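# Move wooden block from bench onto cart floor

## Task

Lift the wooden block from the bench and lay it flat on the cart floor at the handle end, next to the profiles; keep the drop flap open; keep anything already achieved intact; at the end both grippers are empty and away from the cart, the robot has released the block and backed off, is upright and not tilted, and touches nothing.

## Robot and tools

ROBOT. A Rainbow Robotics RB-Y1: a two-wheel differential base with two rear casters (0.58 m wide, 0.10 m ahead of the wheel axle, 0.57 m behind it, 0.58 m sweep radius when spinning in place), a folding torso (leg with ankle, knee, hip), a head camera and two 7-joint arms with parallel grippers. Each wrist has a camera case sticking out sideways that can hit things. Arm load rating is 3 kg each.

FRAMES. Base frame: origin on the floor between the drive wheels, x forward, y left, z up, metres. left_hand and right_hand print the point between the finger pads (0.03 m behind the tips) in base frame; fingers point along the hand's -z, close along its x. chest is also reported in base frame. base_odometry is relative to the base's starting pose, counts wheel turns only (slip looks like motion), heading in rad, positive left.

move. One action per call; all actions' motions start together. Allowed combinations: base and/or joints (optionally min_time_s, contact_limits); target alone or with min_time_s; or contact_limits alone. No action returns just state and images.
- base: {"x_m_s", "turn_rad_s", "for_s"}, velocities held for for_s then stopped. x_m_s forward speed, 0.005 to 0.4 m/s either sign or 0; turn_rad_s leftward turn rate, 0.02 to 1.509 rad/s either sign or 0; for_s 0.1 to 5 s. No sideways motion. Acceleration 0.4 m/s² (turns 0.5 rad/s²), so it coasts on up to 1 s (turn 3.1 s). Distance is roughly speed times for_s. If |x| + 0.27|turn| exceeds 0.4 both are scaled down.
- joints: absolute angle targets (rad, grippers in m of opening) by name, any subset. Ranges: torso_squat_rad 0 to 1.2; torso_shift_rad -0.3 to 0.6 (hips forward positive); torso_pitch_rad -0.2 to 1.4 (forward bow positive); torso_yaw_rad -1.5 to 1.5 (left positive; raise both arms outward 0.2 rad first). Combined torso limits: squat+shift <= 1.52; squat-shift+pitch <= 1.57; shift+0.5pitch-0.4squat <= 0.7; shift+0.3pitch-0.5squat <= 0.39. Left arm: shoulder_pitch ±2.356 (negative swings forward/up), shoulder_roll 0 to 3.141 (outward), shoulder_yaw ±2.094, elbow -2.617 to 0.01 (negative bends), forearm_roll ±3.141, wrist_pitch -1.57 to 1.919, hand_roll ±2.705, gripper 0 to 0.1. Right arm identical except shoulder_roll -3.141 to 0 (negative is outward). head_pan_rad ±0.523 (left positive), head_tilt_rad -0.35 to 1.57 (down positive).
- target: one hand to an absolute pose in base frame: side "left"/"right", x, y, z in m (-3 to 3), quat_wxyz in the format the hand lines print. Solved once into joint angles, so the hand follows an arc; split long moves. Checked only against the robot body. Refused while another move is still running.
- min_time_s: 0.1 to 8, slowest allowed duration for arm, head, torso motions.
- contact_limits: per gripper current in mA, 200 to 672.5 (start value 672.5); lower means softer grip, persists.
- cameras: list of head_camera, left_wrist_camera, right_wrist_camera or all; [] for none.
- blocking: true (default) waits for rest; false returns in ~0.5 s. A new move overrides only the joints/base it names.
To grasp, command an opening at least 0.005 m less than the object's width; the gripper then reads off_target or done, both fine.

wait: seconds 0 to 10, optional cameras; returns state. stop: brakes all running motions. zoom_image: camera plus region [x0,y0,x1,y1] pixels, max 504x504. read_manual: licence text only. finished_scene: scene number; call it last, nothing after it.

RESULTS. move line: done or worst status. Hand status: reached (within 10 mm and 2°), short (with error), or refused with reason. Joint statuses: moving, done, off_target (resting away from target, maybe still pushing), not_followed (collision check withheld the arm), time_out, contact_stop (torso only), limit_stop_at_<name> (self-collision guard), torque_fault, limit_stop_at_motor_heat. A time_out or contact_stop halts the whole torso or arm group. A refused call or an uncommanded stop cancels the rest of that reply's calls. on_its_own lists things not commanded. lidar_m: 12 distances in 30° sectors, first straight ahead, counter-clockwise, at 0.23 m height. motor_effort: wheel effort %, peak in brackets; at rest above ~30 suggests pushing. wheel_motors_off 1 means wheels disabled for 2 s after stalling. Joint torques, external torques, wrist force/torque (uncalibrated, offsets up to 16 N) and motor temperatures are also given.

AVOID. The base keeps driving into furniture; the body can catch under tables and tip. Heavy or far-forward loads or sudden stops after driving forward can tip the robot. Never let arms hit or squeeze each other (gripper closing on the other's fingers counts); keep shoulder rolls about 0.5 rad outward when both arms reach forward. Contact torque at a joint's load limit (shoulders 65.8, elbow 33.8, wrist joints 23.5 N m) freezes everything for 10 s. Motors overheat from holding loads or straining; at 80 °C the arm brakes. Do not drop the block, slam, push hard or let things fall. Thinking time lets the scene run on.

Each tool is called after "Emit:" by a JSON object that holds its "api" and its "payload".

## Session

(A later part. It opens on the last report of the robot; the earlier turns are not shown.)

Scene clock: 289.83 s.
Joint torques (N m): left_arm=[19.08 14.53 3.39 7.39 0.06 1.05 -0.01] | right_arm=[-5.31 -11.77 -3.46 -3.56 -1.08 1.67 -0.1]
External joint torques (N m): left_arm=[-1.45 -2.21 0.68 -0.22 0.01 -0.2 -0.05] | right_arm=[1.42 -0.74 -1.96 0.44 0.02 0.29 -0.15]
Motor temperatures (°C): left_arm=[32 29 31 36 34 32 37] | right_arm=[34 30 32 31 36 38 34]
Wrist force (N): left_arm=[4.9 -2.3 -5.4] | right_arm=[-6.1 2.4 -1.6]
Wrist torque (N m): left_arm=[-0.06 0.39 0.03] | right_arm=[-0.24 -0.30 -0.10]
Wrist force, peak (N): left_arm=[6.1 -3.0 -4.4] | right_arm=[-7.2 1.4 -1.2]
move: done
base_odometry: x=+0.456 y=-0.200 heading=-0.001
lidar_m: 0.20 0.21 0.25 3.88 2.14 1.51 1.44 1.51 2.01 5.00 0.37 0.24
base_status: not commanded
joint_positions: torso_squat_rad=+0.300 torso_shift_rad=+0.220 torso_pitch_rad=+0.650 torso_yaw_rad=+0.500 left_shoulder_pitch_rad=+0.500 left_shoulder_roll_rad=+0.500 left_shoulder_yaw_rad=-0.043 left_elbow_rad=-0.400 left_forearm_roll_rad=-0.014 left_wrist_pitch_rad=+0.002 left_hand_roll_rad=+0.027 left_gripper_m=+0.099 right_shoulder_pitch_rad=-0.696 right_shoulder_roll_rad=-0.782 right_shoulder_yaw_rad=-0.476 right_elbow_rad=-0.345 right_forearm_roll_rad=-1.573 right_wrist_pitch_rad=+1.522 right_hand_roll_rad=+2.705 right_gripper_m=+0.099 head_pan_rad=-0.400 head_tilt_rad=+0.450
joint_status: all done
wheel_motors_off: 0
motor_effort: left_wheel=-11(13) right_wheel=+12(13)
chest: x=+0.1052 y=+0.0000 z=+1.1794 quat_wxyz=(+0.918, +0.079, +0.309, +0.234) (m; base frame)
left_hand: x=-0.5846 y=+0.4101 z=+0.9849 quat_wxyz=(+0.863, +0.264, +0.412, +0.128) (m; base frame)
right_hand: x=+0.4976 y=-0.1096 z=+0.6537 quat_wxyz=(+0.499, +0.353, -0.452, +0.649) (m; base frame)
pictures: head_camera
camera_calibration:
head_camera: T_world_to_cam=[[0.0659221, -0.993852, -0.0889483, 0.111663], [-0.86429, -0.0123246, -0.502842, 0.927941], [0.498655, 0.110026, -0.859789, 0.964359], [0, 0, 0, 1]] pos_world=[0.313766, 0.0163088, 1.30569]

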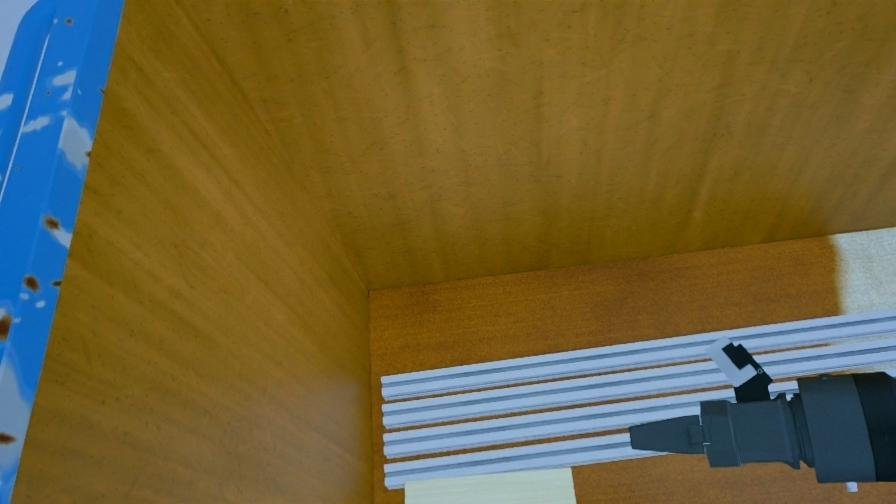

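Emit:
{"api": "move", "payload": {"target": {"side":"right","x":0.45,"y":-0.15,"z":0.9,"quat_wxyz":[0.525,0.474,-0.474,0.525]}, "min_time_s": 2, "cameras": ["head_camera"]}}

Emit:
{"api": "move", "payload": {"base": {"x_m_s":-0.2,"for_s":1.8}, "cameras": ["head_camera"]}}

Scene clock: 293.20 s.
Joint torques (N m): left_arm=[19.32 14.73 3.37 7.32 -0.03 1.07 0.07] | right_arm=[2.51 -7.82 -7.21 -6.82 -1.95 0.11 0.22]
External joint torques (N m): left_arm=[-1.21 -2.02 0.66 -0.29 -0.08 -0.19 0.02] | right_arm=[0.73 1.33 -1.09 -0.45 -0.08 -0.09 0.17]
Motor temperatures (°C): left_arm=[32 29 31 36 34 32 37] | right_arm=[34 30 32 31 36 38 34]
Wrist force (N): left_arm=[4.7 -2.7 -4.8] | right_arm=[-6.8 1.6 0.1]
Wrist torque (N m): left_arm=[-0.02 0.38 0.02] | right_arm=[-0.24 -0.33 -0.13]
Wrist force, peak (N): left_arm=[5.8 -2.5 -5.3] | right_arm=[-7.5 2.8 -1.0]
move: done
base_odometry: x=+0.456 y=-0.200 heading=-0.001
lidar_m: 0.20 0.21 0.26 3.90 2.12 1.51 1.44 1.50 2.01 5.01 0.37 0.23
base_status: not commanded
joint_positions: torso_squat_rad=+0.300 torso_shift_rad=+0.220 torso_pitch_rad=+0.650 torso_yaw_rad=+0.500 left_shoulder_pitch_rad=+0.500 left_shoulder_roll_rad=+0.500 left_shoulder_yaw_rad=-0.043 left_elbow_rad=-0.400 left_forearm_roll_rad=-0.014 left_wrist_pitch_rad=+0.002 left_hand_roll_rad=+0.027 left_gripper_m=+0.099 right_shoulder_pitch_rad=+0.123 right_shoulder_roll_rad=-0.764 right_shoulder_yaw_rad=-0.719 right_elbow_rad=-1.783 right_forearm_roll_rad=-2.197 right_wrist_pitch_rad=+1.496 right_hand_roll_rad=+1.681 right_gripper_m=+0.099 head_pan_rad=-0.400 head_tilt_rad=+0.450
joint_status: all done
wheel_motors_off: 0
motor_effort: left_wheel=-12(13) right_wheel=+14(14)
chest: x=+0.1052 y=+0.0001 z=+1.1794 quat_wxyz=(+0.918, +0.079, +0.309, +0.234) (m; base frame)
left_hand: x=-0.5846 y=+0.4102 z=+0.9848 quat_wxyz=(+0.863, +0.264, +0.412, +0.128) (m; base frame)
right_hand: x=+0.4503 y=-0.1507 z=+0.9007 quat_wxyz=(+0.522, +0.476, -0.475, +0.525) (m; base frame)
right_hand_status: reached (checked arc, planned for 2.0 s): 1 mm and 0.5 deg off.
pictures: head_camera
camera_calibration:
head_camera: T_world_to_cam=[[0.0658828, -0.993863, -0.0888573, 0.111557], [-0.86429, -0.0123364, -0.502842, 0.927941], [0.49866, 0.109927, -0.859799, 0.964372], [0, 0, 0, 1]] pos_world=[0.313766, 0.016309, 1.30569]

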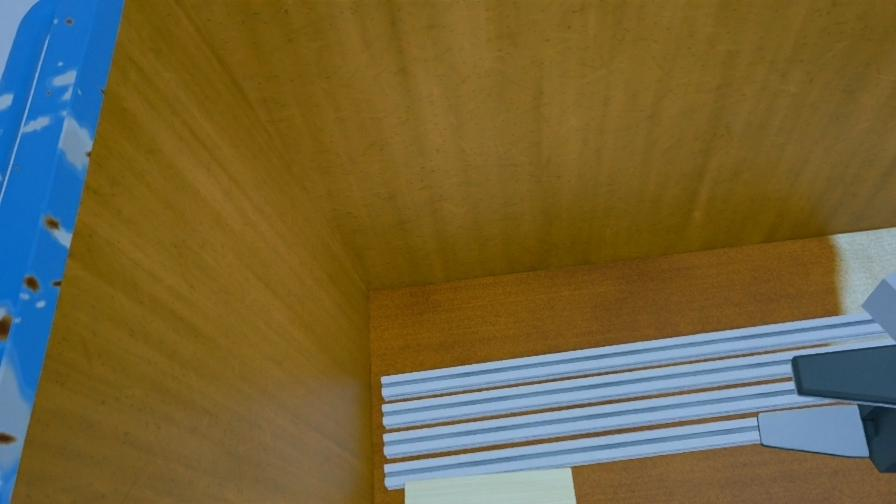

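Scene clock: 296.07 s.
Joint torques (N m): left_arm=[18.72 14.56 3.26 7.49 -0.03 1.05 0.07] | right_arm=[2.38 -8.42 -6.98 -6.76 -2.08 0.23 0.22]
External joint torques (N m): left_arm=[-1.81 -2.19 0.55 -0.12 -0.07 -0.2 0.03] | right_arm=[0.61 0.73 -0.85 -0.39 -0.2 0.04 0.17]
Motor temperatures (°C): left_arm=[32 29 31 36 34 32 37] | right_arm=[34 30 32 31 36 37 34]
Wrist force (N): left_arm=[4.9 -3.0 -4.7] | right_arm=[-6.6 1.7 0.2]
Wrist torque (N m): left_arm=[0.03 0.40 0.07] | right_arm=[-0.27 -0.33 -0.12]
Wrist force, peak (N): left_arm=[5.3 -3.0 -5.2] | right_arm=[-7.4 1.8 -0.3]
move: done
base_odometry: x=+0.096 y=-0.200 heading=+0.000
lidar_m: 0.56 0.56 1.70 4.81 1.61 1.14 1.08 1.13 1.54 3.84 0.97 0.61
base_status: done (sent for 1.8 of 1.8 s)
joint_positions: torso_squat_rad=+0.300 torso_shift_rad=+0.220 torso_pitch_rad=+0.650 torso_yaw_rad=+0.500 left_shoulder_pitch_rad=+0.500 left_shoulder_roll_rad=+0.500 left_shoulder_yaw_rad=-0.043 left_elbow_rad=-0.400 left_forearm_roll_rad=-0.014 left_wrist_pitch_rad=+0.002 left_hand_roll_rad=+0.027 left_gripper_m=+0.099 right_shoulder_pitch_rad=+0.123 right_shoulder_roll_rad=-0.764 right_shoulder_yaw_rad=-0.719 right_elbow_rad=-1.783 right_forearm_roll_rad=-2.197 right_wrist_pitch_rad=+1.496 right_hand_roll_rad=+1.681 right_gripper_m=+0.099 head_pan_rad=-0.400 head_tilt_rad=+0.450
joint_status: not commanded
wheel_motors_off: 0
motor_effort: left_wheel=+8(38) right_wheel=-8(23)
chest: x=+0.1052 y=+0.0001 z=+1.1794 quat_wxyz=(+0.918, +0.079, +0.309, +0.234) (m; base frame)
left_hand: x=-0.5846 y=+0.4102 z=+0.9848 quat_wxyz=(+0.863, +0.264, +0.412, +0.128) (m; base frame)
right_hand: x=+0.4503 y=-0.1507 z=+0.9007 quat_wxyz=(+0.522, +0.476, -0.475, +0.525) (m; base frame)
pictures: head_camera
camera_calibration:
head_camera: T_world_to_cam=[[0.0658939, -0.993862, -0.0888629, 0.111567], [-0.864265, -0.0123377, -0.502885, 0.927902], [0.498702, 0.109938, -0.859773, 0.964375], [0, 0, 0, 1]] pos_world=[0.313666, 0.016309, 1.30569]

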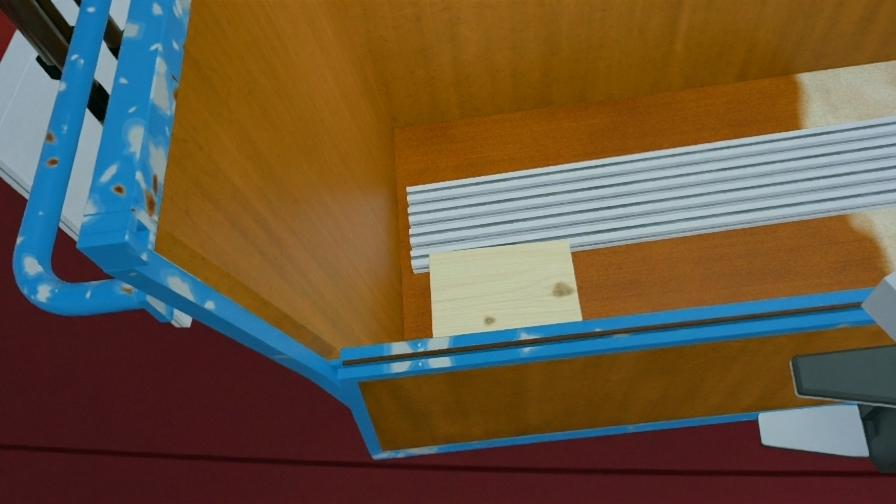

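Emit:
{"api": "move", "payload": {"base": {"x_m_s":-0.15,"for_s":1.0}, "joints": {"torso_pitch_rad":0.1,"torso_shift_rad":0.0,"torso_squat_rad":0.35,"torso_yaw_rad":0.2}, "min_time_s": 2, "cameras": ["head_camera"]}}

Scene clock: 299.87 s.
Joint torques (N m): left_arm=[10.5 11.13 3.05 3.17 0.01 0.18 0.01] | right_arm=[-4.64 -14.54 -7.69 -5.94 -1.83 -0.85 0.28]
External joint torques (N m): left_arm=[-0.94 -2.28 0.87 -0.35 -0.04 -0.2 -0.01] | right_arm=[0.31 0.58 -0.86 -0.35 -0.15 -0.01 0.25]
Motor temperatures (°C): left_arm=[32 29 31 36 34 32 37] | right_arm=[34 30 32 31 36 37 34]
Wrist force (N): left_arm=[2.0 -1.0 -6.8] | right_arm=[-6.0 4.5 0.1]
Wrist torque (N m): left_arm=[-0.16 0.23 0.12] | right_arm=[-0.39 -0.29 -0.10]
Wrist force, peak (N): left_arm=[4.5 -1.8 -6.7] | right_arm=[-5.8 5.3 0.3]
move: done
base_odometry: x=-0.054 y=-0.200 heading=+0.000
lidar_m: 0.71 0.73 1.77 4.15 1.36 0.98 0.93 0.97 1.31 3.31 1.22 0.79
base_status: done (sent for 1 of 1 s)
joint_positions: torso_squat_rad=+0.350 torso_shift_rad=+0.000 torso_pitch_rad=+0.100 torso_yaw_rad=+0.200 left_shoulder_pitch_rad=+0.500 left_shoulder_roll_rad=+0.500 left_shoulder_yaw_rad=-0.043 left_elbow_rad=-0.400 left_forearm_roll_rad=-0.014 left_wrist_pitch_rad=+0.002 left_hand_roll_rad=+0.027 left_gripper_m=+0.099 right_shoulder_pitch_rad=+0.123 right_shoulder_roll_rad=-0.764 right_shoulder_yaw_rad=-0.720 right_elbow_rad=-1.783 right_forearm_roll_rad=-2.197 right_wrist_pitch_rad=+1.496 right_hand_roll_rad=+1.681 right_gripper_m=+0.099 head_pan_rad=-0.400 head_tilt_rad=+0.450
joint_status: all done
wheel_motors_off: 0
motor_effort: left_wheel=+11(27) right_wheel=-12(36)
chest: x=-0.1971 y=+0.0001 z=+1.2459 quat_wxyz=(+0.994, +0.005, +0.050, +0.100) (m; base frame)
left_hand: x=-0.5436 y=+0.5193 z=+0.7054 quat_wxyz=(+0.964, +0.227, +0.130, +0.050) (m; base frame)
right_hand: x=+0.1788 y=-0.2749 z=+1.1951 quat_wxyz=(+0.468, +0.217, -0.630, +0.581) (m; base frame)
pictures: head_camera
camera_calibration:
head_camera: T_world_to_cam=[[-0.194263, -0.980882, -0.0115115, -0.0102309], [-0.460539, 0.101558, -0.88181, 1.25176], [0.866121, -0.166001, -0.471464, 0.760989], [0, 0, 0, 1]] pos_world=[-0.0846093, -0.010837, 1.46248]

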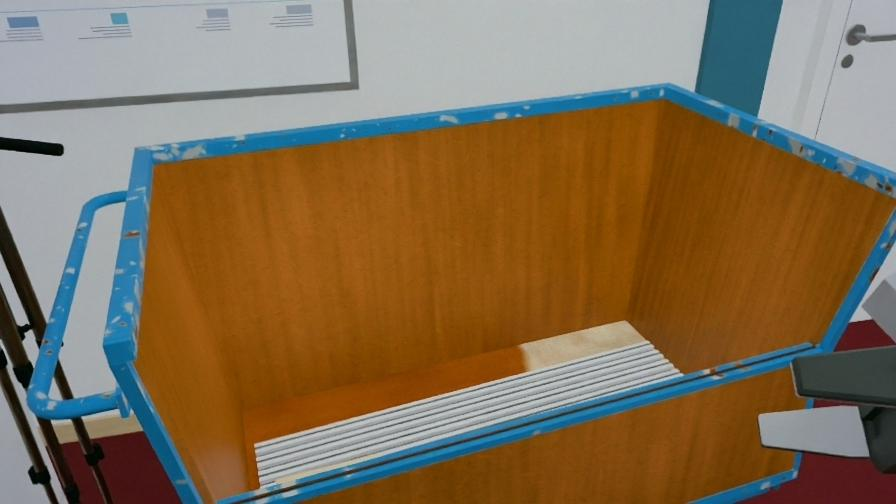

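Emit:
{"api": "finished_scene", "payload": {"scene": 2}}

The scene is finished: the task was done.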